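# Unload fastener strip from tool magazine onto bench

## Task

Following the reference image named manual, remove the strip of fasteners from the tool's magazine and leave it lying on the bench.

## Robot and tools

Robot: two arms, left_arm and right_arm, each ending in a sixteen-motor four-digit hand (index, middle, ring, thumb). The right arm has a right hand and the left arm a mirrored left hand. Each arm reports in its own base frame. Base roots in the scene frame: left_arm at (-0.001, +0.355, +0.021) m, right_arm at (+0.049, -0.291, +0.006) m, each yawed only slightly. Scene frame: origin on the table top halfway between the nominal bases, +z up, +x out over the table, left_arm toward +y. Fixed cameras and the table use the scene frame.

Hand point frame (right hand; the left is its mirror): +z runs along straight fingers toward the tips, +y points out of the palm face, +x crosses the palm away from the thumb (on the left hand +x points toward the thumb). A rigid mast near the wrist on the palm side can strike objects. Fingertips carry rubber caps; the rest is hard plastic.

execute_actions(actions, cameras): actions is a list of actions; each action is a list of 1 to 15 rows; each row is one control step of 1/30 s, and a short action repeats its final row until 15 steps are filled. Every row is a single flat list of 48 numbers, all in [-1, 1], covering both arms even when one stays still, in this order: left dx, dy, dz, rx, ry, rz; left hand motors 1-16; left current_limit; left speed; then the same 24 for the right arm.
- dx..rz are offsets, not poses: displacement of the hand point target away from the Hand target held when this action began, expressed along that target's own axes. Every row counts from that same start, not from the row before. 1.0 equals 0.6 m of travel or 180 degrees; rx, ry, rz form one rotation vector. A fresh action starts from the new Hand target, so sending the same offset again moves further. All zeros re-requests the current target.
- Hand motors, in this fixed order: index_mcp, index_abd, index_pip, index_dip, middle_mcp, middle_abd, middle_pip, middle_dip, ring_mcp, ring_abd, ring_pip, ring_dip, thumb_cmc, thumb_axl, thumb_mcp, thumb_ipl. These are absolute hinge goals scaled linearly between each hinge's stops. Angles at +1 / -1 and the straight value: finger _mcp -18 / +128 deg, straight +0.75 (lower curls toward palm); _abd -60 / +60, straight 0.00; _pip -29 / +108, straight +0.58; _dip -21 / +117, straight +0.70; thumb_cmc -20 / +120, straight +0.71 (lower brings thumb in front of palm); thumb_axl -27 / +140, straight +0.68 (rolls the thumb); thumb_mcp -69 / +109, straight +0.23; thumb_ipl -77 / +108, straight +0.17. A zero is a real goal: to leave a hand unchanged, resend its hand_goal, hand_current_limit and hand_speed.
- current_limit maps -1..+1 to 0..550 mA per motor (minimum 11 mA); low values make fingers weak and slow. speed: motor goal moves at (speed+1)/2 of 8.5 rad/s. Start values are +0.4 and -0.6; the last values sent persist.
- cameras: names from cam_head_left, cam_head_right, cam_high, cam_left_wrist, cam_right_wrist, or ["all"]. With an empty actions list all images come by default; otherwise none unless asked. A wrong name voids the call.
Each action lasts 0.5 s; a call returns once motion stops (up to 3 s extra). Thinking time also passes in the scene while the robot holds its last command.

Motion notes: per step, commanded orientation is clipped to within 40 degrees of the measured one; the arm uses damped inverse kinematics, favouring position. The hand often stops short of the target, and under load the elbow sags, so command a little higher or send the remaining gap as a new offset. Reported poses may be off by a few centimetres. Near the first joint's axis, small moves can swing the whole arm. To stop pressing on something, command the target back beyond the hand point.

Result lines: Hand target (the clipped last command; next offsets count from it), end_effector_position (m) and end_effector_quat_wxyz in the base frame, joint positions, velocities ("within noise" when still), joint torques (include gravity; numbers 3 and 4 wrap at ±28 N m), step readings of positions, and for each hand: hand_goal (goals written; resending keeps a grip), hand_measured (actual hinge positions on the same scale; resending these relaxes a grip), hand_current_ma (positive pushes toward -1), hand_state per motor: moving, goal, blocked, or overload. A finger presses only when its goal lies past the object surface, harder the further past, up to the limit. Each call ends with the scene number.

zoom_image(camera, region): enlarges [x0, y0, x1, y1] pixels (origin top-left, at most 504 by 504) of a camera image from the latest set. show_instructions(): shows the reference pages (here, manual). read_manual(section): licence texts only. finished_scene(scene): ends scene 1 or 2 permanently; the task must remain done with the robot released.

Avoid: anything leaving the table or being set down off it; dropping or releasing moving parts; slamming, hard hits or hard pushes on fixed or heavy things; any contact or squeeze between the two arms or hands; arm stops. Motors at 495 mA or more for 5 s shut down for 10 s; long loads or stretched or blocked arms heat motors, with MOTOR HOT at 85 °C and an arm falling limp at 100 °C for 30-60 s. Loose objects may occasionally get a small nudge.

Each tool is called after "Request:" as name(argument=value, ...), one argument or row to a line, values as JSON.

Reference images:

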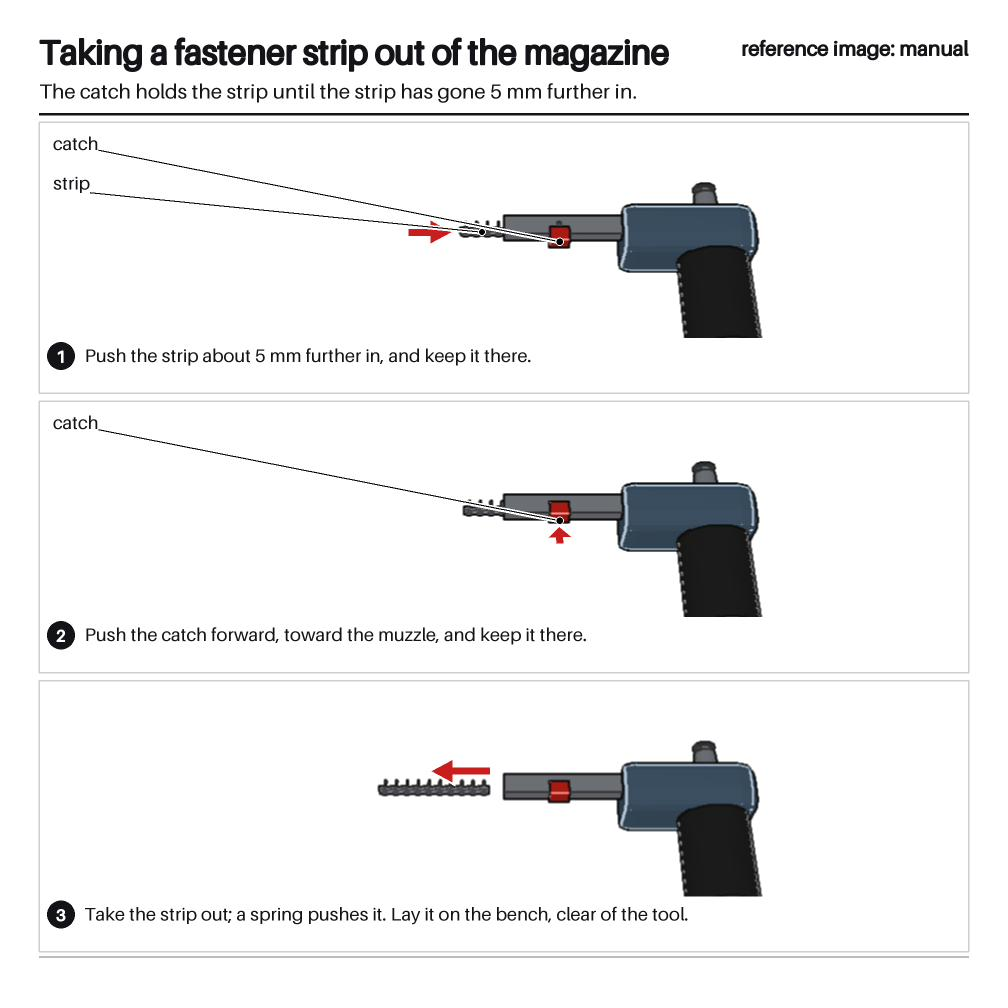

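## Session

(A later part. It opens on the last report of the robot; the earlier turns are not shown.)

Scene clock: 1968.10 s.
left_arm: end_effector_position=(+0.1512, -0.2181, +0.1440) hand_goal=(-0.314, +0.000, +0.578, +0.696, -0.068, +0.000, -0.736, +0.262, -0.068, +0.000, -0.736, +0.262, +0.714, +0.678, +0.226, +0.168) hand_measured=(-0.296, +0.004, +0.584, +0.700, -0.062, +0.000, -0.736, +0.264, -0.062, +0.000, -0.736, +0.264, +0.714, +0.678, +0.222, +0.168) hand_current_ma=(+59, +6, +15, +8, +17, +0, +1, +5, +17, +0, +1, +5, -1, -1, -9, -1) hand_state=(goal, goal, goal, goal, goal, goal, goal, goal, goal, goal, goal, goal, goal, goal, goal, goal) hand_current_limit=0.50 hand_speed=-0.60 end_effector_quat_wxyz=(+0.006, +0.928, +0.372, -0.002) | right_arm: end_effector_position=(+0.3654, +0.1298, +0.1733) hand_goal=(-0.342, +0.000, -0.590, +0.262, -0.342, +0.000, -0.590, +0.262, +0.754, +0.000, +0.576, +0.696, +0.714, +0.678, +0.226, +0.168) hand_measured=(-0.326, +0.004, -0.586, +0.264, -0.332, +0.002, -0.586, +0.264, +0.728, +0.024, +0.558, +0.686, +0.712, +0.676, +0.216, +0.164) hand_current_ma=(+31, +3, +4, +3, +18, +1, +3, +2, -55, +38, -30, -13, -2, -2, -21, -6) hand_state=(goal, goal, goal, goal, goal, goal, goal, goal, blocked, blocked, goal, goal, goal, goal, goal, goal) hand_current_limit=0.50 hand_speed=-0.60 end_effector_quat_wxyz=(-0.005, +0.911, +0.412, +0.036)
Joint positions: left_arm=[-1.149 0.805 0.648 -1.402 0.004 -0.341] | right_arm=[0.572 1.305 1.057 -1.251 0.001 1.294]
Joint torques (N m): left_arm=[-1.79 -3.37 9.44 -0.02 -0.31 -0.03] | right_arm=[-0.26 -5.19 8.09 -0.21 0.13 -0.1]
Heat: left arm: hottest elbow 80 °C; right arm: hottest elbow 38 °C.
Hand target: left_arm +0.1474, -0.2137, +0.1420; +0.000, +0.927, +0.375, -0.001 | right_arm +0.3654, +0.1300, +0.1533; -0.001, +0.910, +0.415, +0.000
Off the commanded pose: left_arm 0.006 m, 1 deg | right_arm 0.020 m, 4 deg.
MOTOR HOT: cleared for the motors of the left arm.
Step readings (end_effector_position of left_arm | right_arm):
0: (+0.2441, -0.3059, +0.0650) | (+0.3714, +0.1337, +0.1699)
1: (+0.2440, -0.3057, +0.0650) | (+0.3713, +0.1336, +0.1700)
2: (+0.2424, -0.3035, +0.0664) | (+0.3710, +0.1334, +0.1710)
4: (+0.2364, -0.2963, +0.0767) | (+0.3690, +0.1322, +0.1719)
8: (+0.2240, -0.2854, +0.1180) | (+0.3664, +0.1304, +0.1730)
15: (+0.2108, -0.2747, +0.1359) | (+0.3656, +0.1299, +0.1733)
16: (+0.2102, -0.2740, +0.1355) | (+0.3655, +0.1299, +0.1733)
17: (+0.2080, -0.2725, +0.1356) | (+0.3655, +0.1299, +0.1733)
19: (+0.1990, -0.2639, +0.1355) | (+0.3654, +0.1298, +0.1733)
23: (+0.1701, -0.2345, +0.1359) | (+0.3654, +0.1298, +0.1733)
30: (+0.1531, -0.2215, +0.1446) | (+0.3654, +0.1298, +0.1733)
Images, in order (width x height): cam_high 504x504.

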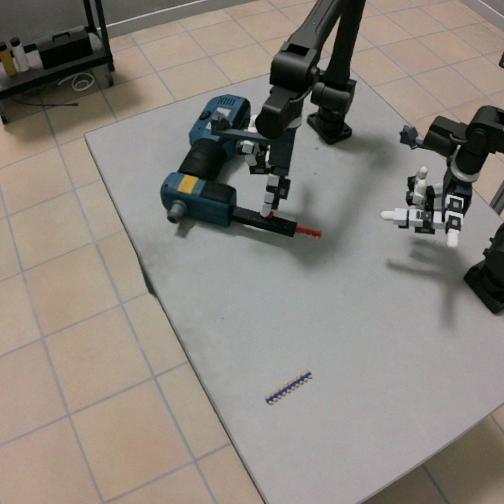

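Request:
execute_actions(
  actions=[
    [[0,0.1,0,0,0,0,-0.315,0,0.577,0.696,-0.068,0,-0.737,0.261,-0.068,0,-0.737,0.261,0.714,0.678,0.226,0.168,0.5,-0.6,0,0,0.02,0,0,0,-0.342,0,-0.591,0.261,-0.342,0,-0.591,0.261,0.754,0,0.576,0.696,0.714,0.678,0.226,0.168,0.5,-0.6]],
    [[0.01,0.07,0.11,0,0,0,-0.315,0,0.577,0.696,-0.068,0,-0.737,0.261,-0.068,0,-0.737,0.261,0.714,0.678,0.226,0.168,0.5,-0.6,0,0,0,0,0,0,-0.342,0,-0.591,0.261,-0.342,0,-0.591,0.261,0.754,0,0.576,0.696,0.714,0.678,0.226,0.168,0.5,-0.6]],
  ],
  cameras=["cam_high"],
)

Request:
zoom_image(
  camera="cam_high",
  region=[270, 190, 350, 270],
)

Scene clock: 2002.07 s.
left_arm: end_effector_position=(+0.2175, -0.2789, +0.0767) hand_goal=(-0.314, +0.000, +0.578, +0.696, -0.068, +0.000, -0.736, +0.262, -0.068, +0.000, -0.736, +0.262, +0.714, +0.678, +0.226, +0.168) hand_measured=(-0.296, +0.002, +0.584, +0.700, -0.062, +0.000, -0.736, +0.264, -0.062, +0.000, -0.736, +0.264, +0.714, +0.678, +0.222, +0.168) hand_current_ma=(+58, +5, +15, +8, +17, +0, +1, +5, +17, +0, +1, +5, +0, -1, -9, -1) hand_state=(goal, goal, goal, goal, goal, goal, goal, goal, goal, goal, goal, goal, goal, goal, goal, goal) hand_current_limit=0.50 hand_speed=-0.60 end_effector_quat_wxyz=(-0.004, +0.926, +0.377, +0.000) | right_arm: end_effector_position=(+0.3664, +0.1305, +0.1731) hand_goal=(-0.342, +0.000, -0.590, +0.262, -0.342, +0.000, -0.590, +0.262, +0.754, +0.000, +0.576, +0.696, +0.714, +0.678, +0.226, +0.168) hand_measured=(-0.326, +0.004, -0.586, +0.264, -0.332, +0.002, -0.586, +0.264, +0.728, +0.030, +0.558, +0.686, +0.712, +0.676, +0.216, +0.164) hand_current_ma=(+31, +3, +4, +3, +18, +1, +3, +2, -55, +51, -31, -14, -2, -2, -21, -6) hand_state=(goal, goal, goal, goal, goal, goal, goal, goal, blocked, blocked, goal, goal, goal, goal, goal, goal) hand_current_limit=0.50 hand_speed=-0.60 end_effector_quat_wxyz=(-0.005, +0.911, +0.412, +0.038)
Joint positions: left_arm=[-1.025 1.178 0.682 -1.083 -0.001 -0.227] | right_arm=[0.572 1.306 1.057 -1.246 0.001 1.294]
Joint torques (N m): left_arm=[0.15 -6.42 9.4 0.92 -0.11 0.22] | right_arm=[-0.26 -4.89 6.16 0.92 0.13 -0.07]
Heat: left arm: hottest elbow 72 °C; right arm: hottest elbow 41 °C.
Hand target: left_arm +0.2225, -0.2829, +0.0760; +0.000, +0.927, +0.375, -0.001 | right_arm +0.3653, +0.1300, +0.1413; -0.001, +0.910, +0.415, +0.000
Off the commanded pose: left_arm 0.006 m, 1 deg | right_arm 0.032 m, 4 deg.
Step readings (end_effector_position of left_arm | right_arm):
0: (+0.1512, -0.2181, +0.1440) | (+0.3654, +0.1298, +0.1733)
1: (+0.1513, -0.2180, +0.1440) | (+0.3654, +0.1298, +0.1733)
2: (+0.1516, -0.2180, +0.1430) | (+0.3654, +0.1298, +0.1732)
4: (+0.1552, -0.2202, +0.1370) | (+0.3657, +0.1300, +0.1731)
8: (+0.1686, -0.2264, +0.1202) | (+0.3661, +0.1303, +0.1731)
15: (+0.1760, -0.2350, +0.1196) | (+0.3663, +0.1304, +0.1731)
16: (+0.1765, -0.2360, +0.1202) | (+0.3664, +0.1305, +0.1731)
17: (+0.1788, -0.2390, +0.1203) | (+0.3664, +0.1305, +0.1731)
19: (+0.1883, -0.2507, +0.1165) | (+0.3664, +0.1305, +0.1731)
23: (+0.2073, -0.2668, +0.0956) | (+0.3664, +0.1305, +0.1731)
30: (+0.2165, -0.2763, +0.0762) | (+0.3664, +0.1305, +0.1731)
Images, in order (width x height): cam_high 504x504.

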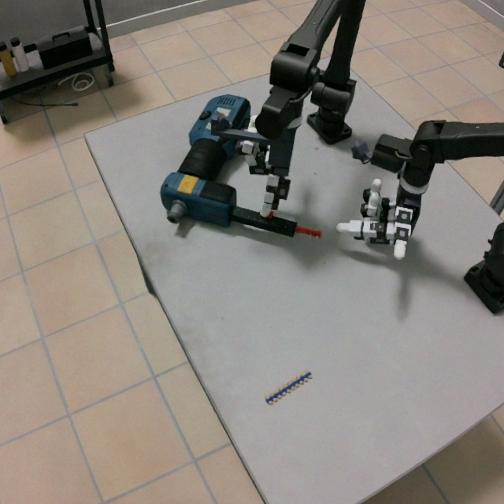

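Scaled by 6.300 from the camera's 504x504 image, which has a finer 720x720 frame.

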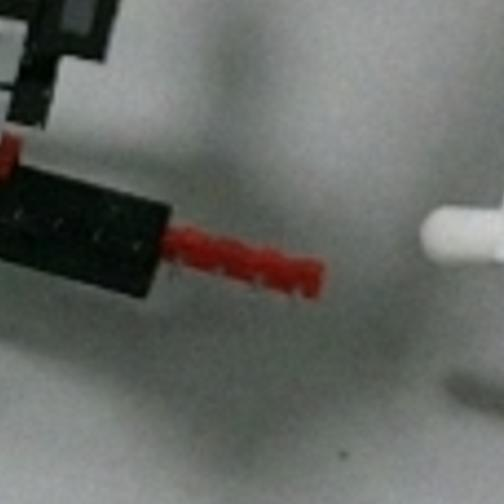

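Request:
execute_actions(
  actions=[
    [[0.006,0.045,0.03,0,0,0,-0.315,0,0.577,0.696,-0.068,0,-0.737,0.261,-0.068,0,-0.737,0.261,0.714,0.678,0.226,0.168,0.6,-0.6,0,0,0,0,0,0,-0.342,0,-0.591,0.261,-0.342,0,-0.591,0.261,0.754,0,0.576,0.696,0.714,0.678,0.226,0.168,0.6,-0.6]],
  ],
  cameras=["cam_high"],
)

Request:
zoom_image(
  camera="cam_high",
  region=[270, 190, 350, 270],
)

Scene clock: 2013.73 s.
left_arm: end_effector_position=(+0.2305, -0.2831, +0.0455) hand_goal=(-0.314, +0.000, +0.578, +0.696, -0.068, +0.000, -0.736, +0.262, -0.068, +0.000, -0.736, +0.262, +0.714, +0.678, +0.226, +0.168) hand_measured=(-0.296, +0.002, +0.584, +0.700, -0.062, +0.000, -0.736, +0.264, -0.062, +0.000, -0.736, +0.264, +0.714, +0.678, +0.222, +0.168) hand_current_ma=(+58, +5, +15, +8, +17, +0, +1, +5, +17, +0, +1, +5, +0, -1, -9, -1) hand_state=(goal, goal, goal, goal, goal, goal, goal, goal, goal, goal, goal, goal, goal, goal, goal, goal) hand_current_limit=0.60 hand_speed=-0.60 end_effector_quat_wxyz=(-0.021, +0.926, +0.378, -0.004) | right_arm: end_effector_position=(+0.3664, +0.1305, +0.1731) hand_goal=(-0.342, +0.000, -0.590, +0.262, -0.342, +0.000, -0.590, +0.262, +0.754, +0.000, +0.576, +0.696, +0.714, +0.678, +0.226, +0.168) hand_measured=(-0.326, +0.004, -0.586, +0.264, -0.332, +0.002, -0.586, +0.264, +0.728, +0.030, +0.558, +0.686, +0.712, +0.676, +0.216, +0.164) hand_current_ma=(+31, +3, +4, +3, +18, +1, +3, +2, -55, +51, -31, -14, -2, -2, -21, -6) hand_state=(goal, goal, goal, goal, goal, goal, goal, goal, blocked, blocked, goal, goal, goal, goal, goal, goal) hand_current_limit=0.60 hand_speed=-0.60 end_effector_quat_wxyz=(-0.005, +0.911, +0.412, +0.038)
Joint positions: left_arm=[-0.993 1.286 0.682 -1.011 0 -0.197] | right_arm=[0.572 1.306 1.057 -1.246 0.001 1.294]
Joint torques (N m): left_arm=[-0.03 -7.94 11.19 0.84 -0.16 0.21] | right_arm=[-0.44 -5.01 6.09 0.94 0.11 -0.1]
Heat: left arm: hottest elbow 70 °C; right arm: hottest elbow 40 °C.
Hand target: left_arm +0.2438, -0.2999, +0.0579; +0.000, +0.927, +0.375, -0.001 | right_arm +0.3653, +0.1300, +0.1413; -0.001, +0.910, +0.415, +0.000
Off the commanded pose: left_arm 0.025 m, 3 deg | right_arm 0.032 m, 4 deg.
Step readings (end_effector_position of left_arm | right_arm):
0: (+0.2174, -0.2790, +0.0767) | (+0.3664, +0.1305, +0.1731)
1: (+0.2175, -0.2790, +0.0766) | (+0.3664, +0.1305, +0.1731)
2: (+0.2185, -0.2796, +0.0759) | (+0.3664, +0.1305, +0.1731)
4: (+0.2221, -0.2822, +0.0711) | (+0.3664, +0.1305, +0.1731)
8: (+0.2285, -0.2824, +0.0525) | (+0.3664, +0.1305, +0.1731)
15: (+0.2304, -0.2827, +0.0454) | (+0.3664, +0.1305, +0.1731)
Images, in order (width x height): cam_high 504x504.

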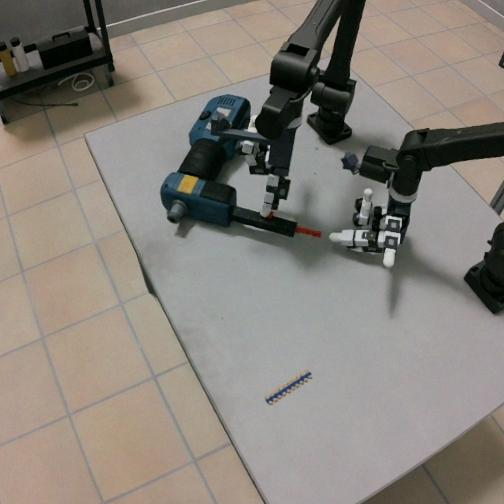

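Scaled by 6.300 from the camera's 504x504 image, which has a finer 720x720 frame.

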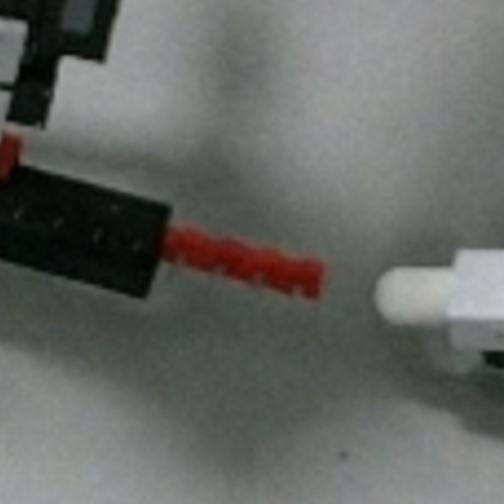

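Request:
execute_actions(
  actions=[
    [[0.0,0.018,-0.028,0,0,0,-0.315,0,0.577,0.696,-0.068,0,-0.737,0.261,-0.068,0,-0.737,0.261,0.714,0.678,0.226,0.168,0.6,-0.6,0,0,0,0,0,0,-0.342,0,-0.591,0.261,-0.342,0,-0.591,0.261,0.754,0,0.576,0.696,0.714,0.678,0.226,0.168,0.6,-0.6]],
  ],
  cameras=["cam_high"],
)

Request:
zoom_image(
  camera="cam_high",
  region=[270, 190, 350, 270],
)

Scene clock: 2020.70 s.
left_arm: end_effector_position=(+0.2401, -0.2960, +0.0624) hand_goal=(-0.314, +0.000, +0.578, +0.696, -0.068, +0.000, -0.736, +0.262, -0.068, +0.000, -0.736, +0.262, +0.714, +0.678, +0.226, +0.168) hand_measured=(-0.296, +0.002, +0.584, +0.700, -0.062, +0.000, -0.736, +0.264, -0.062, +0.000, -0.736, +0.264, +0.714, +0.678, +0.222, +0.168) hand_current_ma=(+58, +5, +15, +8, +17, +0, +1, +5, +17, +0, +1, +5, +0, -1, -9, -1) hand_state=(goal, goal, goal, goal, goal, goal, goal, goal, goal, goal, goal, goal, goal, goal, goal, goal) hand_current_limit=0.60 hand_speed=-0.60 end_effector_quat_wxyz=(-0.010, +0.926, +0.376, -0.002) | right_arm: end_effector_position=(+0.3664, +0.1305, +0.1731) hand_goal=(-0.342, +0.000, -0.590, +0.262, -0.342, +0.000, -0.590, +0.262, +0.754, +0.000, +0.576, +0.696, +0.714, +0.678, +0.226, +0.168) hand_measured=(-0.326, +0.004, -0.586, +0.264, -0.332, +0.002, -0.586, +0.264, +0.728, +0.030, +0.558, +0.686, +0.712, +0.676, +0.216, +0.164) hand_current_ma=(+31, +3, +4, +3, +18, +1, +3, +2, -55, +51, -31, -14, -2, -2, -21, -6) hand_state=(goal, goal, goal, goal, goal, goal, goal, goal, blocked, blocked, goal, goal, goal, goal, goal, goal) hand_current_limit=0.60 hand_speed=-0.60 end_effector_quat_wxyz=(-0.005, +0.911, +0.412, +0.038)
Joint positions: left_arm=[-0.989 1.286 0.73 -1.035 0 -0.19] | right_arm=[0.572 1.306 1.057 -1.246 0.001 1.294]
Joint torques (N m): left_arm=[0.09 -8.06 11.9 -0.1 -0.13 0.22] | right_arm=[-0.26 -4.89 6.13 0.96 0.08 -0.09]
Heat: left arm: hottest elbow 69 °C; right arm: hottest elbow 40 °C.
Hand target: left_arm +0.2513, -0.3077, +0.0747; +0.000, +0.927, +0.375, -0.001 | right_arm +0.3653, +0.1300, +0.1413; -0.001, +0.910, +0.415, +0.000
Off the commanded pose: left_arm 0.020 m, 1 deg | right_arm 0.032 m, 4 deg.
Step readings (end_effector_position of left_arm | right_arm):
0: (+0.2304, -0.2832, +0.0455) | (+0.3664, +0.1305, +0.1731)
1: (+0.2304, -0.2832, +0.0455) | (+0.3664, +0.1305, +0.1731)
2: (+0.2306, -0.2835, +0.0458) | (+0.3664, +0.1305, +0.1731)
4: (+0.2316, -0.2847, +0.0477) | (+0.3664, +0.1305, +0.1731)
8: (+0.2371, -0.2915, +0.0568) | (+0.3664, +0.1305, +0.1731)
15: (+0.2403, -0.2962, +0.0625) | (+0.3664, +0.1305, +0.1731)
Images, in order (width x height): cam_high 504x504.

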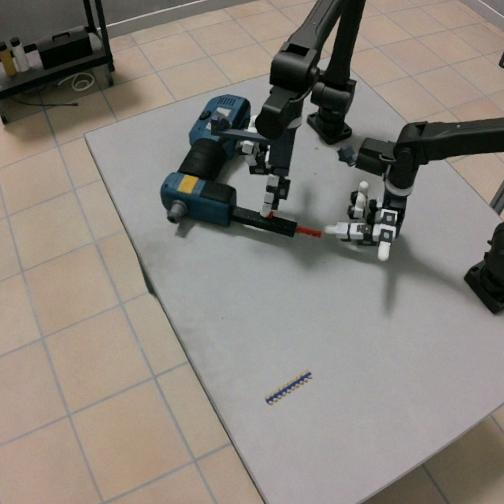

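Scaled by 6.300 from the camera's 504x504 image, which has a finer 720x720 frame.

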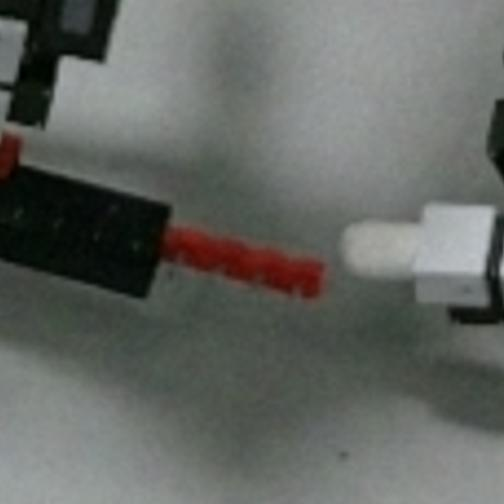

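Request:
execute_actions(
  actions=[
    [[0.02,0.004,0.008,0,0,0,-0.315,0,0.577,0.696,-0.068,0,-0.737,0.261,-0.068,0,-0.737,0.261,0.714,0.678,0.226,0.168,0.7,-0.6,0,0,0.02,0,0,0,-0.342,0,-0.591,0.261,-0.342,0,-0.591,0.261,0.754,0,0.576,0.696,0.714,0.678,0.226,0.168,0.7,-0.6]],
  ],
  cameras=["cam_high"],
)

Request:
zoom_image(
  camera="cam_high",
  region=[270, 190, 350, 270],
)

Scene clock: 2041.77 s.
left_arm: end_effector_position=(+0.2507, -0.2881, +0.0608) hand_goal=(-0.314, +0.000, +0.578, +0.696, -0.068, +0.000, -0.736, +0.262, -0.068, +0.000, -0.736, +0.262, +0.714, +0.678, +0.226, +0.168) hand_measured=(-0.296, +0.002, +0.584, +0.700, -0.062, +0.000, -0.736, +0.264, -0.062, +0.000, -0.736, +0.264, +0.714, +0.678, +0.222, +0.168) hand_current_ma=(+58, +5, +15, +8, +17, +0, +1, +5, +17, +0, +1, +5, +0, -1, -9, -1) hand_state=(goal, goal, goal, goal, goal, goal, goal, goal, goal, goal, goal, goal, goal, goal, goal, goal) hand_current_limit=0.70 hand_speed=-0.60 end_effector_quat_wxyz=(-0.012, +0.926, +0.378, -0.003) | right_arm: end_effector_position=(+0.3692, +0.1322, +0.1718) hand_goal=(-0.342, +0.000, -0.590, +0.262, -0.342, +0.000, -0.590, +0.262, +0.754, +0.000, +0.576, +0.696, +0.714, +0.678, +0.226, +0.168) hand_measured=(-0.326, +0.004, -0.586, +0.264, -0.332, +0.002, -0.586, +0.264, +0.732, +0.072, +0.558, +0.686, +0.712, +0.676, +0.216, +0.164) hand_current_ma=(+31, +3, +4, +3, +18, +1, +3, +2, -42, +173, -30, -14, -2, -2, -21, -6) hand_state=(goal, goal, goal, goal, goal, goal, goal, goal, blocked, blocked, goal, goal, goal, goal, goal, goal) hand_current_limit=0.70 hand_speed=-0.60 end_effector_quat_wxyz=(-0.006, +0.910, +0.412, +0.044)
Joint positions: left_arm=[-0.946 1.29 0.73 -1.035 -0.001 -0.152] | right_arm=[0.572 1.307 1.054 -1.228 0.001 1.294]
Joint torques (N m): left_arm=[-0.26 -7.71 11.34 0.49 -0.11 0.21] | right_arm=[-0.91 -4.66 4.62 1.57 0.09 -0.06]
Heat: left arm: hottest elbow 71 °C; right arm: hottest elbow 39 °C.
Hand target: left_arm +0.2617, -0.3011, +0.0699; +0.000, +0.927, +0.375, -0.001 | right_arm +0.3652, +0.1300, +0.1291; -0.001, +0.910, +0.415, +0.000
Off the commanded pose: left_arm 0.019 m, 1 deg | right_arm 0.043 m, 5 deg.
Step readings (end_effector_position of left_arm | right_arm):
0: (+0.2401, -0.2960, +0.0624) | (+0.3664, +0.1305, +0.1731)
1: (+0.2401, -0.2960, +0.0624) | (+0.3664, +0.1305, +0.1730)
2: (+0.2404, -0.2958, +0.0624) | (+0.3668, +0.1307, +0.1730)
4: (+0.2427, -0.2942, +0.0624) | (+0.3676, +0.1313, +0.1726)
8: (+0.2489, -0.2894, +0.0618) | (+0.3687, +0.1320, +0.1720)
15: (+0.2508, -0.2879, +0.0608) | (+0.3693, +0.1323, +0.1719)
Images, in order (width x height): cam_high 504x504.

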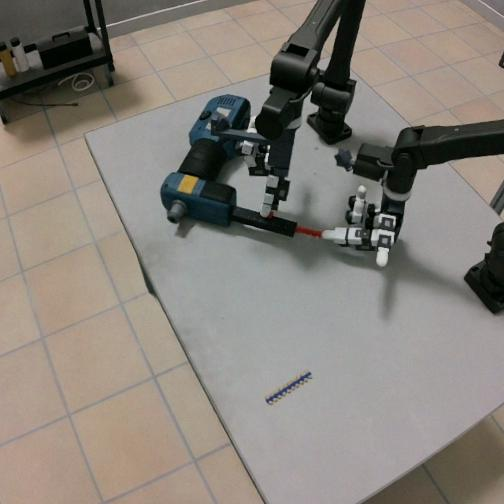

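Scaled by 6.300 from the camera's 504x504 image, which has a finer 720x720 frame.

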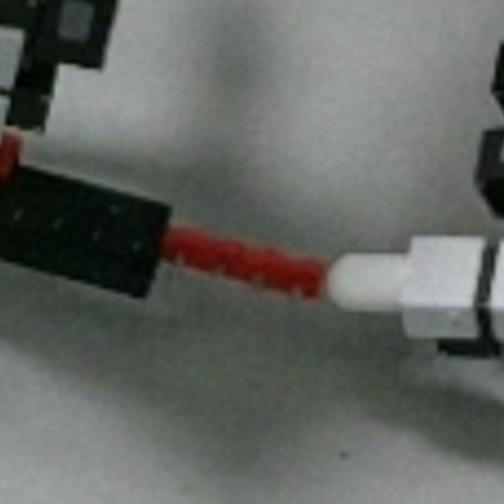

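Request:
execute_actions(
  actions=[
    [[0.003,0.03,0.0,-0.01,0,0,-0.33,0,0.57,0.69,-0.068,0,-0.737,0.261,-0.068,0,-0.737,0.261,0.714,0.678,0.226,0.168,0.78,-0.6,0,0,0.04,0,0,0,-0.342,0,-0.591,0.261,-0.342,0,-0.591,0.261,0.754,0,0.576,0.696,0.714,0.678,0.226,0.168,0.78,-0.6]],
    [[0.0,0.04,-0.01,-0.01,0,0,-0.34,0,0.56,0.69,-0.068,0,-0.737,0.261,-0.068,0,-0.737,0.261,0.714,0.678,0.226,0.168,0.78,-0.6,0,0,0.01,0,0,0,-0.342,0,-0.591,0.261,-0.342,0,-0.591,0.261,0.754,0,0.576,0.696,0.714,0.678,0.226,0.168,0.78,-0.6]],
  ],
  cameras=["cam_high"],
)

Request:
zoom_image(
  camera="cam_high",
  region=[270, 190, 350, 270],
)

Scene clock: 2055.17 s.
left_arm: end_effector_position=(+0.2529, -0.2862, +0.0441) hand_goal=(-0.340, +0.000, +0.560, +0.690, -0.068, +0.000, -0.736, +0.262, -0.068, +0.000, -0.736, +0.262, +0.714, +0.678, +0.226, +0.168) hand_measured=(-0.324, -0.014, +0.564, +0.690, -0.062, +0.000, -0.736, +0.264, -0.062, +0.000, -0.736, +0.264, +0.714, +0.678, +0.222, +0.168) hand_current_ma=(+53, -35, +8, -1, +17, +0, +1, +5, +17, +0, +1, +5, +0, -1, -9, -1) hand_state=(goal, goal, goal, goal, goal, goal, goal, goal, goal, goal, goal, goal, goal, goal, goal, goal) hand_current_limit=0.78 hand_speed=-0.60 end_effector_quat_wxyz=(-0.031, +0.924, +0.380, -0.007) | right_arm: end_effector_position=(+0.3721, +0.1341, +0.1632) hand_goal=(-0.342, +0.000, -0.590, +0.262, -0.342, +0.000, -0.590, +0.262, +0.754, +0.000, +0.576, +0.696, +0.714, +0.678, +0.226, +0.168) hand_measured=(-0.326, +0.004, -0.586, +0.264, -0.332, +0.002, -0.586, +0.264, +0.754, +0.148, +0.576, +0.692, +0.712, +0.676, +0.216, +0.164) hand_current_ma=(+31, +3, +4, +3, +18, +1, +3, +2, -1, +459, -1, -4, -2, -2, -21, -6) hand_state=(goal, goal, goal, goal, goal, goal, goal, goal, goal, blocked, goal, goal, goal, goal, goal, goal) hand_current_limit=0.78 hand_speed=-0.60 end_effector_quat_wxyz=(-0.009, +0.909, +0.411, +0.065)
Joint positions: left_arm=[-0.938 1.342 0.733 -1.024 -0.001 -0.149] | right_arm=[0.572 1.296 1.017 -1.161 0.002 1.294]
Joint torques (N m): left_arm=[0.5 -8.64 15.42 2.07 -0.53 0.31] | right_arm=[-0.56 -2.14 3.28 1.96 0.09 -0.09]
Heat: left arm: hottest elbow 71 °C; right arm: hottest elbow 38 °C.
Hand target: left_arm +0.2919, -0.3298, +0.0766; +0.029, +0.927, +0.374, +0.011 | right_arm +0.3654, +0.1300, +0.0992; +0.000, +0.910, +0.415, +0.000
Off the commanded pose: left_arm 0.067 m, 7 deg | right_arm 0.065 m, 7 deg.
Step readings (end_effector_position of left_arm | right_arm):
0: (+0.2506, -0.2882, +0.0608) | (+0.3692, +0.1322, +0.1718)
1: (+0.2506, -0.2882, +0.0608) | (+0.3691, +0.1322, +0.1716)
2: (+0.2506, -0.2882, +0.0605) | (+0.3693, +0.1323, +0.1707)
4: (+0.2516, -0.2891, +0.0589) | (+0.3705, +0.1331, +0.1689)
8: (+0.2526, -0.2878, +0.0534) | (+0.3711, +0.1335, +0.1676)
15: (+0.2526, -0.2873, +0.0518) | (+0.3720, +0.1340, +0.1667)
16: (+0.2526, -0.2873, +0.0518) | (+0.3720, +0.1340, +0.1667)
17: (+0.2527, -0.2875, +0.0518) | (+0.3720, +0.1340, +0.1664)
19: (+0.2531, -0.2875, +0.0508) | (+0.3724, +0.1343, +0.1661)
23: (+0.2531, -0.2865, +0.0463) | (+0.3722, +0.1342, +0.1643)
30: (+0.2529, -0.2862, +0.0441) | (+0.3721, +0.1341, +0.1632)
Images, in order (width x height): cam_high 504x504.

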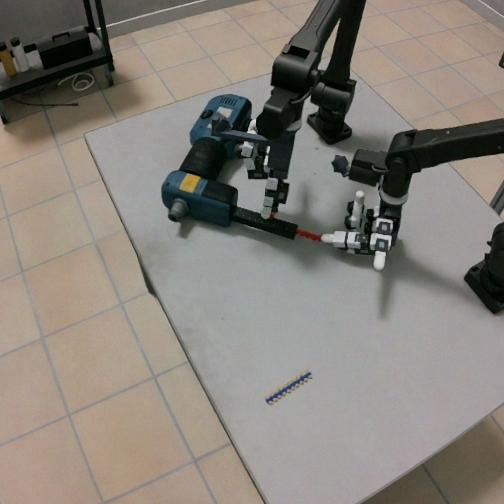

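Scaled by 6.300 from the camera's 504x504 image, which has a finer 720x720 frame.

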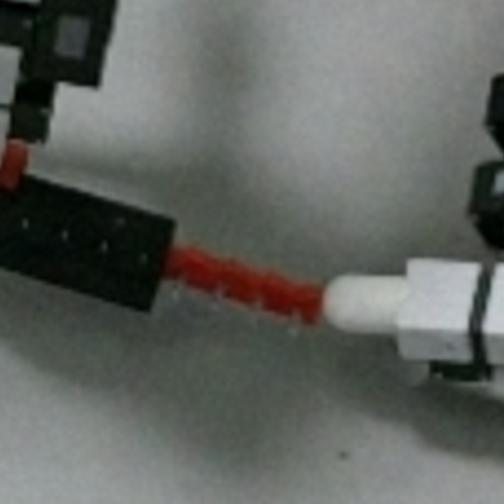

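Request:
execute_actions(
  actions=[
    [[0.004,0.01,-0.028,0,0,0.02,-0.34,0,0.56,0.69,-0.068,0,-0.737,0.261,-0.068,0,-0.737,0.261,0.714,0.678,0.226,0.168,0.78,-0.6,0,0,0.0,0,0,0,-0.342,0,-0.591,0.261,-0.342,0,-0.591,0.261,0.754,0,0.576,0.696,0.714,0.678,0.226,0.168,0.78,-0.6]],
  ],
  cameras=["cam_high"],
)

Request:
zoom_image(
  camera="cam_high",
  region=[270, 190, 350, 270],
)

Scene clock: 2069.10 s.
left_arm: end_effector_position=(+0.2564, -0.2836, +0.0492) hand_goal=(-0.340, +0.000, +0.560, +0.690, -0.068, +0.000, -0.736, +0.262, -0.068, +0.000, -0.736, +0.262, +0.714, +0.678, +0.226, +0.168) hand_measured=(-0.312, -0.030, +0.572, +0.692, -0.062, +0.000, -0.736, +0.264, -0.062, +0.000, -0.736, +0.264, +0.714, +0.678, +0.222, +0.168) hand_current_ma=(+100, -84, +31, +5, +17, +0, +1, +5, +17, +0, +1, +5, +0, -1, -9, -1) hand_state=(blocked, blocked, goal, goal, goal, goal, goal, goal, goal, goal, goal, goal, goal, goal, goal, goal) hand_current_limit=0.78 hand_speed=-0.60 end_effector_quat_wxyz=(-0.041, +0.932, +0.360, -0.010) | right_arm: end_effector_position=(+0.3721, +0.1341, +0.1632) hand_goal=(-0.342, +0.000, -0.590, +0.262, -0.342, +0.000, -0.590, +0.262, +0.754, +0.000, +0.576, +0.696, +0.714, +0.678, +0.226, +0.168) hand_measured=(-0.326, +0.004, -0.586, +0.264, -0.332, +0.002, -0.586, +0.264, +0.754, +0.148, +0.576, +0.694, +0.712, +0.676, +0.216, +0.164) hand_current_ma=(+31, +3, +4, +3, +18, +1, +3, +2, +0, +459, +0, -2, -2, -2, -21, -6) hand_state=(goal, goal, goal, goal, goal, goal, goal, goal, goal, blocked, goal, goal, goal, goal, goal, goal) hand_current_limit=0.78 hand_speed=-0.60 end_effector_quat_wxyz=(-0.009, +0.909, +0.411, +0.065)
Joint positions: left_arm=[-0.913 1.341 0.753 -1.067 -0.004 -0.079] | right_arm=[0.572 1.296 1.017 -1.161 0.002 1.294]
Joint torques (N m): left_arm=[0.26 -10.52 16.39 1.63 -0.43 0.47] | right_arm=[-0.09 -1.79 3.15 1.96 0.08 -0.09]
Heat: left arm: hottest elbow 72 °C; right arm: hottest elbow 37 °C.
Hand target: left_arm +0.2971, -0.3317, +0.0937; +0.028, +0.938, +0.345, +0.012 | right_arm +0.3654, +0.1300, +0.0992; +0.000, +0.910, +0.415, +0.000
Off the commanded pose: left_arm 0.077 m, 9 deg | right_arm 0.064 m, 7 deg.
Step readings (end_effector_position of left_arm | right_arm):
0: (+0.2529, -0.2862, +0.0441) | (+0.3721, +0.1341, +0.1632)
1: (+0.2529, -0.2862, +0.0441) | (+0.3721, +0.1341, +0.1632)
2: (+0.2532, -0.2863, +0.0444) | (+0.3721, +0.1341, +0.1632)
4: (+0.2538, -0.2856, +0.0452) | (+0.3721, +0.1341, +0.1632)
8: (+0.2557, -0.2841, +0.0477) | (+0.3721, +0.1341, +0.1632)
15: (+0.2564, -0.2839, +0.0492) | (+0.3721, +0.1341, +0.1632)
Images, in order (width x height): cam_high 504x504.

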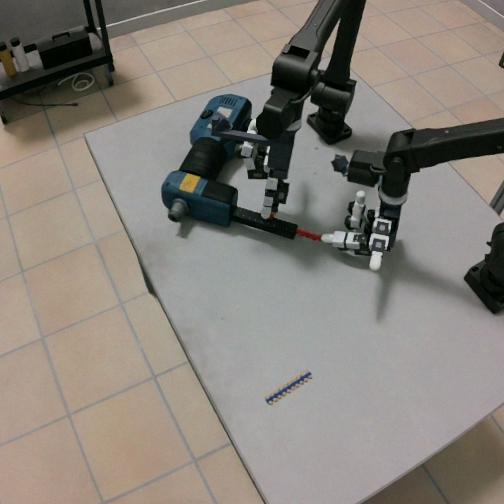

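Scaled by 6.300 from the camera's 504x504 image, which has a finer 720x720 frame.

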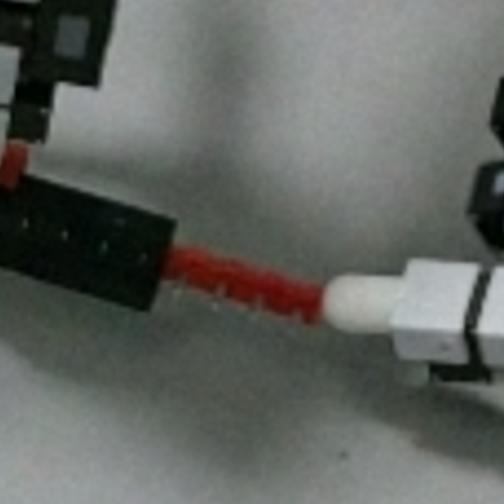

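Request:
execute_actions(
  actions=[
    [[0.006,0.04,-0.012,-0.015,0,0,-0.35,0,0.55,0.69,-0.068,0,-0.737,0.261,-0.068,0,-0.737,0.261,0.714,0.678,0.226,0.168,0.78,-0.6,0,0,0.0,0,0,0,-0.342,0,-0.591,0.261,-0.342,0,-0.591,0.261,0.754,0,0.576,0.696,0.714,0.678,0.226,0.168,0.78,-0.6]],
  ],
  cameras=["cam_high"],
)

Request:
zoom_image(
  camera="cam_high",
  region=[270, 190, 350, 270],
)

Scene clock: 2078.20 s.
left_arm: end_effector_position=(+0.2585, -0.2830, +0.0499) hand_goal=(-0.350, +0.000, +0.550, +0.690, -0.068, +0.000, -0.736, +0.262, -0.068, +0.000, -0.736, +0.262, +0.714, +0.678, +0.226, +0.168) hand_measured=(-0.312, -0.044, +0.572, +0.696, -0.062, +0.000, -0.736, +0.264, -0.062, +0.000, -0.736, +0.264, +0.714, +0.678, +0.222, +0.168) hand_current_ma=(+142, -132, +65, +12, +17, +0, +1, +5, +17, +0, +1, +5, +0, -1, -9, -1) hand_state=(blocked, blocked, blocked, goal, goal, goal, goal, goal, goal, goal, goal, goal, goal, goal, goal, goal) hand_current_limit=0.78 hand_speed=-0.60 end_effector_quat_wxyz=(-0.040, +0.932, +0.360, -0.010) | right_arm: end_effector_position=(+0.3721, +0.1341, +0.1632) hand_goal=(-0.342, +0.000, -0.590, +0.262, -0.342, +0.000, -0.590, +0.262, +0.754, +0.000, +0.576, +0.696, +0.714, +0.678, +0.226, +0.168) hand_measured=(-0.326, +0.004, -0.586, +0.264, -0.332, +0.002, -0.586, +0.264, +0.754, +0.148, +0.576, +0.694, +0.712, +0.676, +0.216, +0.164) hand_current_ma=(+31, +3, +4, +3, +18, +1, +3, +2, +0, +459, +0, -2, -2, -2, -21, -6) hand_state=(goal, goal, goal, goal, goal, goal, goal, goal, goal, blocked, goal, goal, goal, goal, goal, goal) hand_current_limit=0.78 hand_speed=-0.60 end_effector_quat_wxyz=(-0.009, +0.909, +0.411, +0.065)
Joint positions: left_arm=[-0.907 1.341 0.755 -1.067 -0.004 -0.073] | right_arm=[0.572 1.296 1.017 -1.161 0.002 1.294]
Joint torques (N m): left_arm=[0.67 -9.76 18.54 2.74 -0.51 0.5] | right_arm=[-0.5 -2.26 3.15 1.98 0.08 -0.06]
Heat: left arm: hottest elbow 76 °C; right arm: hottest elbow 37 °C.
Hand target: left_arm +0.3150, -0.3473, +0.1023; +0.051, +0.937, +0.345, +0.020 | right_arm +0.3654, +0.1300, +0.0992; +0.000, +0.910, +0.415, +0.000
Off the commanded pose: left_arm 0.100 m, 11 deg | right_arm 0.064 m, 7 deg.
Step readings (end_effector_position of left_arm | right_arm):
0: (+0.2564, -0.2836, +0.0492) | (+0.3721, +0.1341, +0.1632)
1: (+0.2564, -0.2836, +0.0492) | (+0.3721, +0.1341, +0.1632)
2: (+0.2567, -0.2838, +0.0495) | (+0.3721, +0.1341, +0.1632)
4: (+0.2574, -0.2837, +0.0498) | (+0.3721, +0.1341, +0.1632)
8: (+0.2584, -0.2831, +0.0499) | (+0.3721, +0.1341, +0.1632)
15: (+0.2585, -0.2830, +0.0499) | (+0.3721, +0.1341, +0.1632)
Images, in order (width x height): cam_high 504x504.

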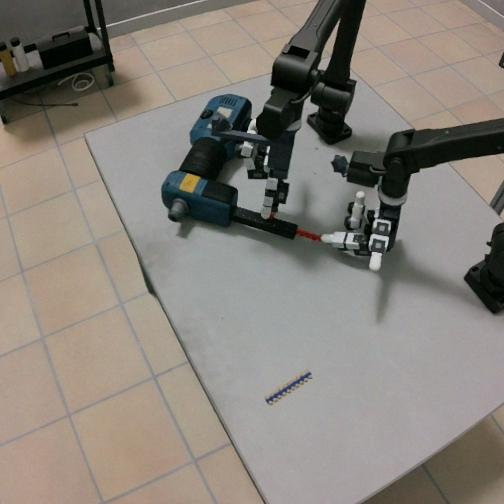

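Scaled by 6.300 from the camera's 504x504 image, which has a finer 720x720 frame.

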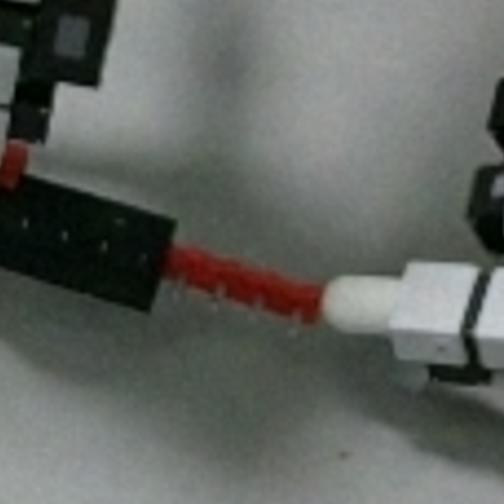

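Request:
execute_actions(
  actions=[
    [[-0.006,0.045,0.0,-0.015,0,0,-0.36,0,0.55,0.69,-0.068,0,-0.737,0.261,-0.068,0,-0.737,0.261,0.714,0.678,0.226,0.168,0.78,-0.6,0,0,0.0,0,0,0,-0.342,0,-0.591,0.261,-0.342,0,-0.591,0.261,0.754,0,0.576,0.696,0.714,0.678,0.226,0.168,0.78,-0.6]],
  ],
  cameras=["cam_high"],
)

Request:
zoom_image(
  camera="cam_high",
  region=[270, 190, 350, 270],
)

Scene clock: 2089.87 s.
left_arm: end_effector_position=(+0.2695, -0.2943, +0.0592) hand_goal=(-0.360, +0.000, +0.550, +0.690, -0.068, +0.000, -0.736, +0.262, -0.068, +0.000, -0.736, +0.262, +0.714, +0.678, +0.226, +0.168) hand_measured=(-0.304, +0.000, +0.578, +0.704, -0.062, +0.000, -0.736, +0.264, -0.062, +0.000, -0.736, +0.264, +0.714, +0.678, +0.222, +0.168) hand_current_ma=(+223, +0, +93, +39, +17, +0, +1, +5, +17, +0, +1, +5, +0, -1, -9, -1) hand_state=(blocked, goal, blocked, goal, goal, goal, goal, goal, goal, goal, goal, goal, goal, goal, goal, goal) hand_current_limit=0.78 hand_speed=-0.60 end_effector_quat_wxyz=(-0.029, +0.932, +0.362, -0.004) | right_arm: end_effector_position=(+0.3743, +0.1348, +0.1647) hand_goal=(-0.342, +0.000, -0.590, +0.262, -0.342, +0.000, -0.590, +0.262, +0.754, +0.000, +0.576, +0.696, +0.714, +0.678, +0.226, +0.168) hand_measured=(-0.326, +0.004, -0.586, +0.264, -0.332, +0.002, -0.586, +0.264, +0.724, +0.148, +0.554, +0.684, +0.712, +0.676, +0.216, +0.164) hand_current_ma=(+31, +3, +4, +3, +18, +1, +3, +2, -71, +459, -42, -19, -2, -2, -21, -6) hand_state=(goal, goal, goal, goal, goal, goal, goal, goal, blocked, blocked, blocked, goal, goal, goal, goal, goal) hand_current_limit=0.78 hand_speed=-0.60 end_effector_quat_wxyz=(-0.008, +0.909, +0.411, +0.071)
Joint positions: left_arm=[-0.906 1.353 0.79 -1.064 -0.009 -0.077] | right_arm=[0.572 1.294 1.017 -1.151 0.005 1.294]
Joint torques (N m): left_arm=[-0.44 -9.17 18.37 4.4 -0.34 0.46] | right_arm=[-0.38 -2.55 3.36 1.32 -0.04 -0.08]
Heat: left arm: hottest elbow 79 °C; right arm: hottest elbow 36 °C.
Hand target: left_arm +0.3297, -0.3702, +0.1054; +0.073, +0.936, +0.344, +0.028 | right_arm +0.3653, +0.1300, +0.0992; +0.000, +0.910, +0.415, +0.000
Off the commanded pose: left_arm 0.107 m, 12 deg | right_arm 0.066 m, 8 deg.
Step readings (end_effector_position of left_arm | right_arm):
0: (+0.2585, -0.2830, +0.0499) | (+0.3721, +0.1341, +0.1632)
1: (+0.2585, -0.2830, +0.0499) | (+0.3721, +0.1341, +0.1632)
2: (+0.2587, -0.2833, +0.0502) | (+0.3721, +0.1341, +0.1632)
4: (+0.2592, -0.2839, +0.0508) | (+0.3721, +0.1341, +0.1632)
8: (+0.2613, -0.2866, +0.0526) | (+0.3721, +0.1341, +0.1632)
15: (+0.2645, -0.2900, +0.0541) | (+0.3730, +0.1344, +0.1635)
Images, in order (width x height): cam_high 504x504.

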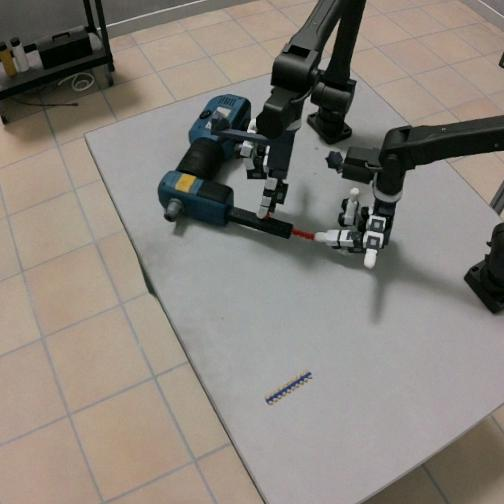

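Scaled by 6.300 from the camera's 504x504 image, which has a finer 720x720 frame.

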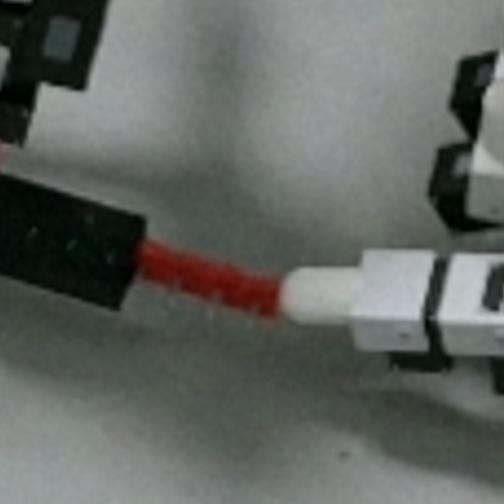

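Request:
execute_actions(
  actions=[],
  cameras=["cam_high", "cam_right_wrist"],
)

Request:
zoom_image(
  camera="cam_high",
  region=[230, 190, 330, 250],
)

Request:
zoom_image(
  camera="cam_right_wrist",
  region=[0, 0, 250, 250],
)

Scene clock: 2102.87 s.
left_arm: end_effector_position=(+0.2695, -0.2943, +0.0592) hand_goal=(-0.360, +0.000, +0.550, +0.690, -0.068, +0.000, -0.736, +0.262, -0.068, +0.000, -0.736, +0.262, +0.714, +0.678, +0.226, +0.168) hand_measured=(-0.304, +0.002, +0.578, +0.704, -0.062, +0.000, -0.736, +0.264, -0.062, +0.000, -0.736, +0.264, +0.714, +0.678, +0.222, +0.168) hand_current_ma=(+223, +4, +92, +38, +17, +0, +1, +5, +17, +0, +1, +5, +0, -1, -9, -1) hand_state=(blocked, goal, blocked, goal, goal, goal, goal, goal, goal, goal, goal, goal, goal, goal, goal, goal) hand_current_limit=0.78 hand_speed=-0.60 end_effector_quat_wxyz=(-0.029, +0.932, +0.362, -0.004) | right_arm: end_effector_position=(+0.3743, +0.1348, +0.1647) hand_goal=(-0.342, +0.000, -0.590, +0.262, -0.342, +0.000, -0.590, +0.262, +0.754, +0.000, +0.576, +0.696, +0.714, +0.678, +0.226, +0.168) hand_measured=(-0.326, +0.004, -0.586, +0.264, -0.332, +0.002, -0.586, +0.264, +0.724, +0.148, +0.554, +0.684, +0.712, +0.676, +0.216, +0.164) hand_current_ma=(+31, +3, +4, +3, +18, +1, +3, +2, -71, +459, -42, -19, -2, -2, -21, -6) hand_state=(goal, goal, goal, goal, goal, goal, goal, goal, blocked, blocked, blocked, goal, goal, goal, goal, goal) hand_current_limit=0.78 hand_speed=-0.60 end_effector_quat_wxyz=(-0.008, +0.909, +0.411, +0.071)
Joint positions: left_arm=[-0.906 1.353 0.79 -1.064 -0.009 -0.077] | right_arm=[0.572 1.294 1.017 -1.151 0.005 1.294]
Joint velocities: within noise
Joint torques (N m): left_arm=[-0.32 -9.05 18.39 4.38 -0.33 0.46] | right_arm=[-0.44 -1.9 3.3 1.5 -0.05 -0.08]
Heat: left arm: hottest elbow 79 °C; right arm: hottest elbow 36 °C.
Hand target: left_arm +0.3297, -0.3702, +0.1054; +0.073, +0.936, +0.344, +0.028 | right_arm +0.3653, +0.1300, +0.0992; +0.000, +0.910, +0.415, +0.000
Off the commanded pose: left_arm 0.107 m, 12 deg | right_arm 0.066 m, 8 deg.
Images, in order (width x height): cam_high 504x504, cam_right_wrist 504x504.

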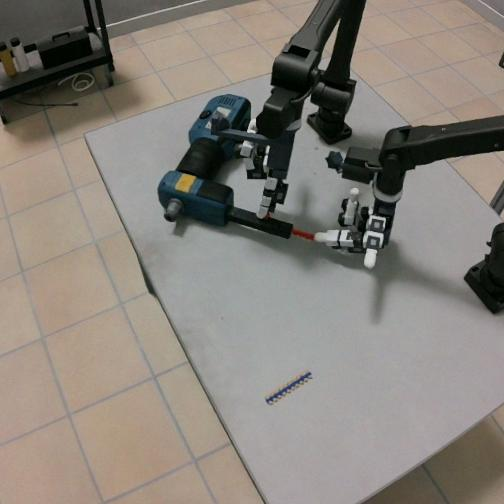

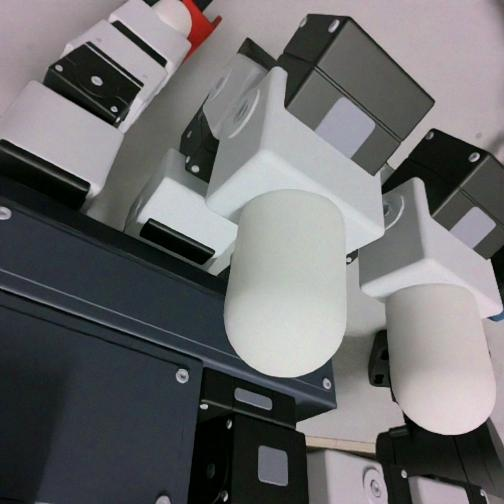

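Scaled by 5.040 from the camera's 504x504 image, which has a finer 720x720 frame.

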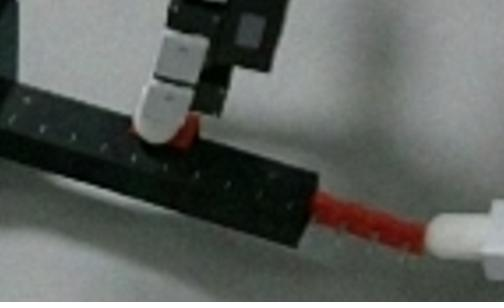

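Scaled by 2.016 from the camera's 504x504 image, which has a finer 720x720 frame.

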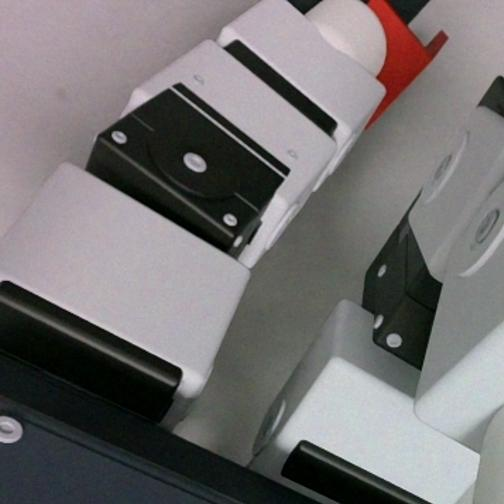

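Request:
execute_actions(
  actions=[
    [[0,0,0.0,0,0,0,-0.36,0,0.55,0.69,-0.068,0,-0.737,0.261,-0.068,0,-0.737,0.261,0.714,0.678,0.226,0.168,0.78,-0.6,0.018,0,0.0,0,0,0,-0.342,0,-0.591,0.261,-0.342,0,-0.591,0.261,0.754,-0.04,0.576,0.696,0.714,0.678,0.226,0.168,0.79,-0.6]],
  ],
  cameras=["cam_high", "cam_right_wrist"],
)

Request:
zoom_image(
  camera="cam_high",
  region=[230, 190, 330, 250],
)

Request:
zoom_image(
  camera="cam_right_wrist",
  region=[0, 0, 250, 250],
)

Scene clock: 2115.10 s.
left_arm: end_effector_position=(+0.2695, -0.2942, +0.0575) hand_goal=(-0.360, +0.000, +0.550, +0.690, -0.068, +0.000, -0.736, +0.262, -0.068, +0.000, -0.736, +0.262, +0.714, +0.678, +0.226, +0.168) hand_measured=(-0.304, -0.002, +0.578, +0.702, -0.062, +0.000, -0.736, +0.264, -0.062, +0.000, -0.736, +0.264, +0.714, +0.678, +0.222, +0.168) hand_current_ma=(+223, -3, +92, +35, +17, +0, +1, +5, +17, +0, +1, +5, +0, -1, -9, -1) hand_state=(blocked, goal, blocked, goal, goal, goal, goal, goal, goal, goal, goal, goal, goal, goal, goal, goal) hand_current_limit=0.78 hand_speed=-0.60 end_effector_quat_wxyz=(-0.031, +0.931, +0.363, -0.004) | right_arm: end_effector_position=(+0.3761, +0.1362, +0.1646) hand_goal=(-0.342, +0.000, -0.590, +0.262, -0.342, +0.000, -0.590, +0.262, +0.754, -0.040, +0.576, +0.696, +0.714, +0.678, +0.226, +0.168) hand_measured=(-0.326, +0.004, -0.586, +0.264, -0.332, +0.002, -0.586, +0.264, +0.724, +0.148, +0.554, +0.684, +0.712, +0.676, +0.216, +0.164) hand_current_ma=(+31, +3, +4, +3, +18, +1, +3, +2, -71, +492, -42, -19, -2, -2, -21, -6) hand_state=(goal, goal, goal, goal, goal, goal, goal, goal, blocked, blocked, blocked, goal, goal, goal, goal, goal) hand_current_limit=0.79 hand_speed=-0.60 end_effector_quat_wxyz=(-0.008, +0.909, +0.411, +0.071)
Joint positions: left_arm=[-0.906 1.358 0.79 -1.064 -0.009 -0.078] | right_arm=[0.573 1.3 1.023 -1.151 0.006 1.294]
Joint torques (N m): left_arm=[-0.26 -8.94 18.61 4.51 -0.34 0.47] | right_arm=[0.09 -0.91 4.74 1.55 -0.03 -0.01]
Heat: left arm: hottest elbow 79 °C; right arm: hottest elbow 36 °C.
Hand target: left_arm +0.3296, -0.3701, +0.1054; +0.073, +0.936, +0.344, +0.028 | right_arm +0.3724, +0.1382, +0.0992; +0.000, +0.910, +0.415, +0.000
Off the commanded pose: left_arm 0.108 m, 13 deg | right_arm 0.066 m, 8 deg.
Step readings (end_effector_position of left_arm | right_arm):
0: (+0.2695, -0.2943, +0.0592) | (+0.3743, +0.1348, +0.1647)
1: (+0.2695, -0.2943, +0.0592) | (+0.3743, +0.1348, +0.1647)
2: (+0.2696, -0.2944, +0.0591) | (+0.3743, +0.1348, +0.1647)
4: (+0.2695, -0.2943, +0.0588) | (+0.3745, +0.1349, +0.1650)
8: (+0.2695, -0.2942, +0.0581) | (+0.3753, +0.1353, +0.1649)
15: (+0.2695, -0.2942, +0.0577) | (+0.3760, +0.1361, +0.1646)
Images, in order (width x height): cam_high 504x504, cam_right_wrist 504x504.

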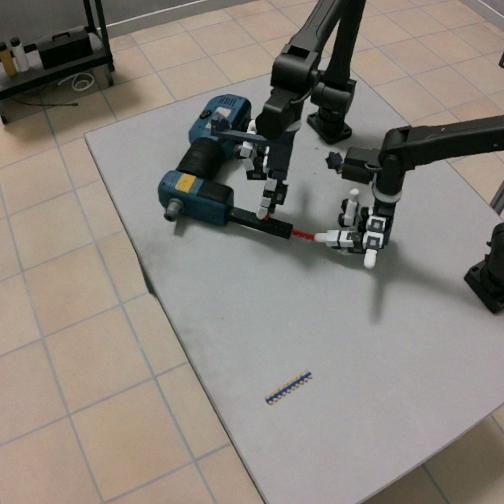

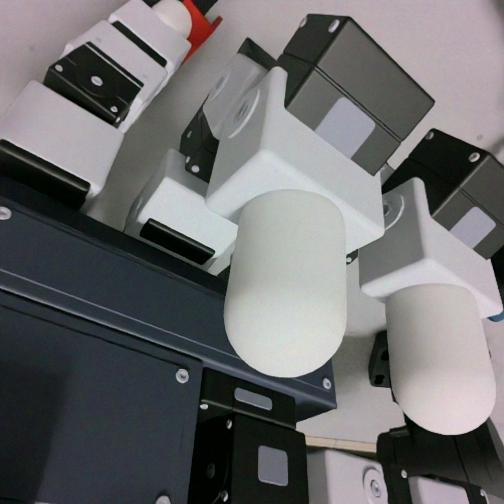

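Scaled by 5.040 from the camera's 504x504 image, which has a finer 720x720 frame.

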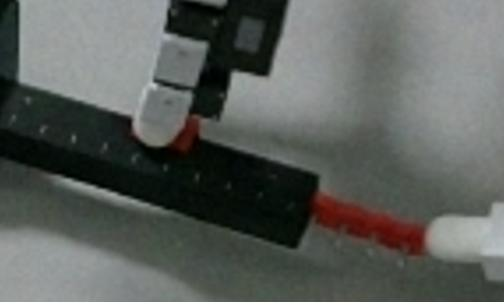

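Scaled by 2.016 from the camera's 504x504 image, which has a finer 720x720 frame.

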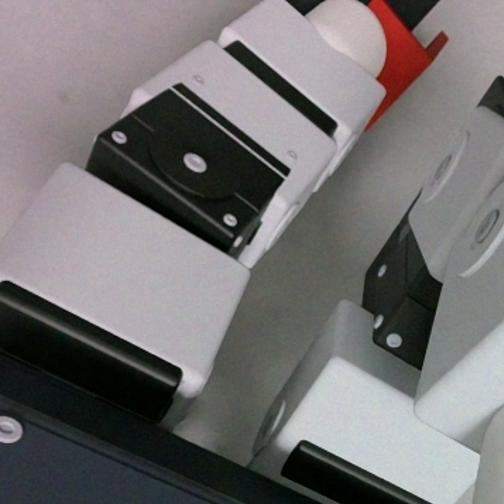

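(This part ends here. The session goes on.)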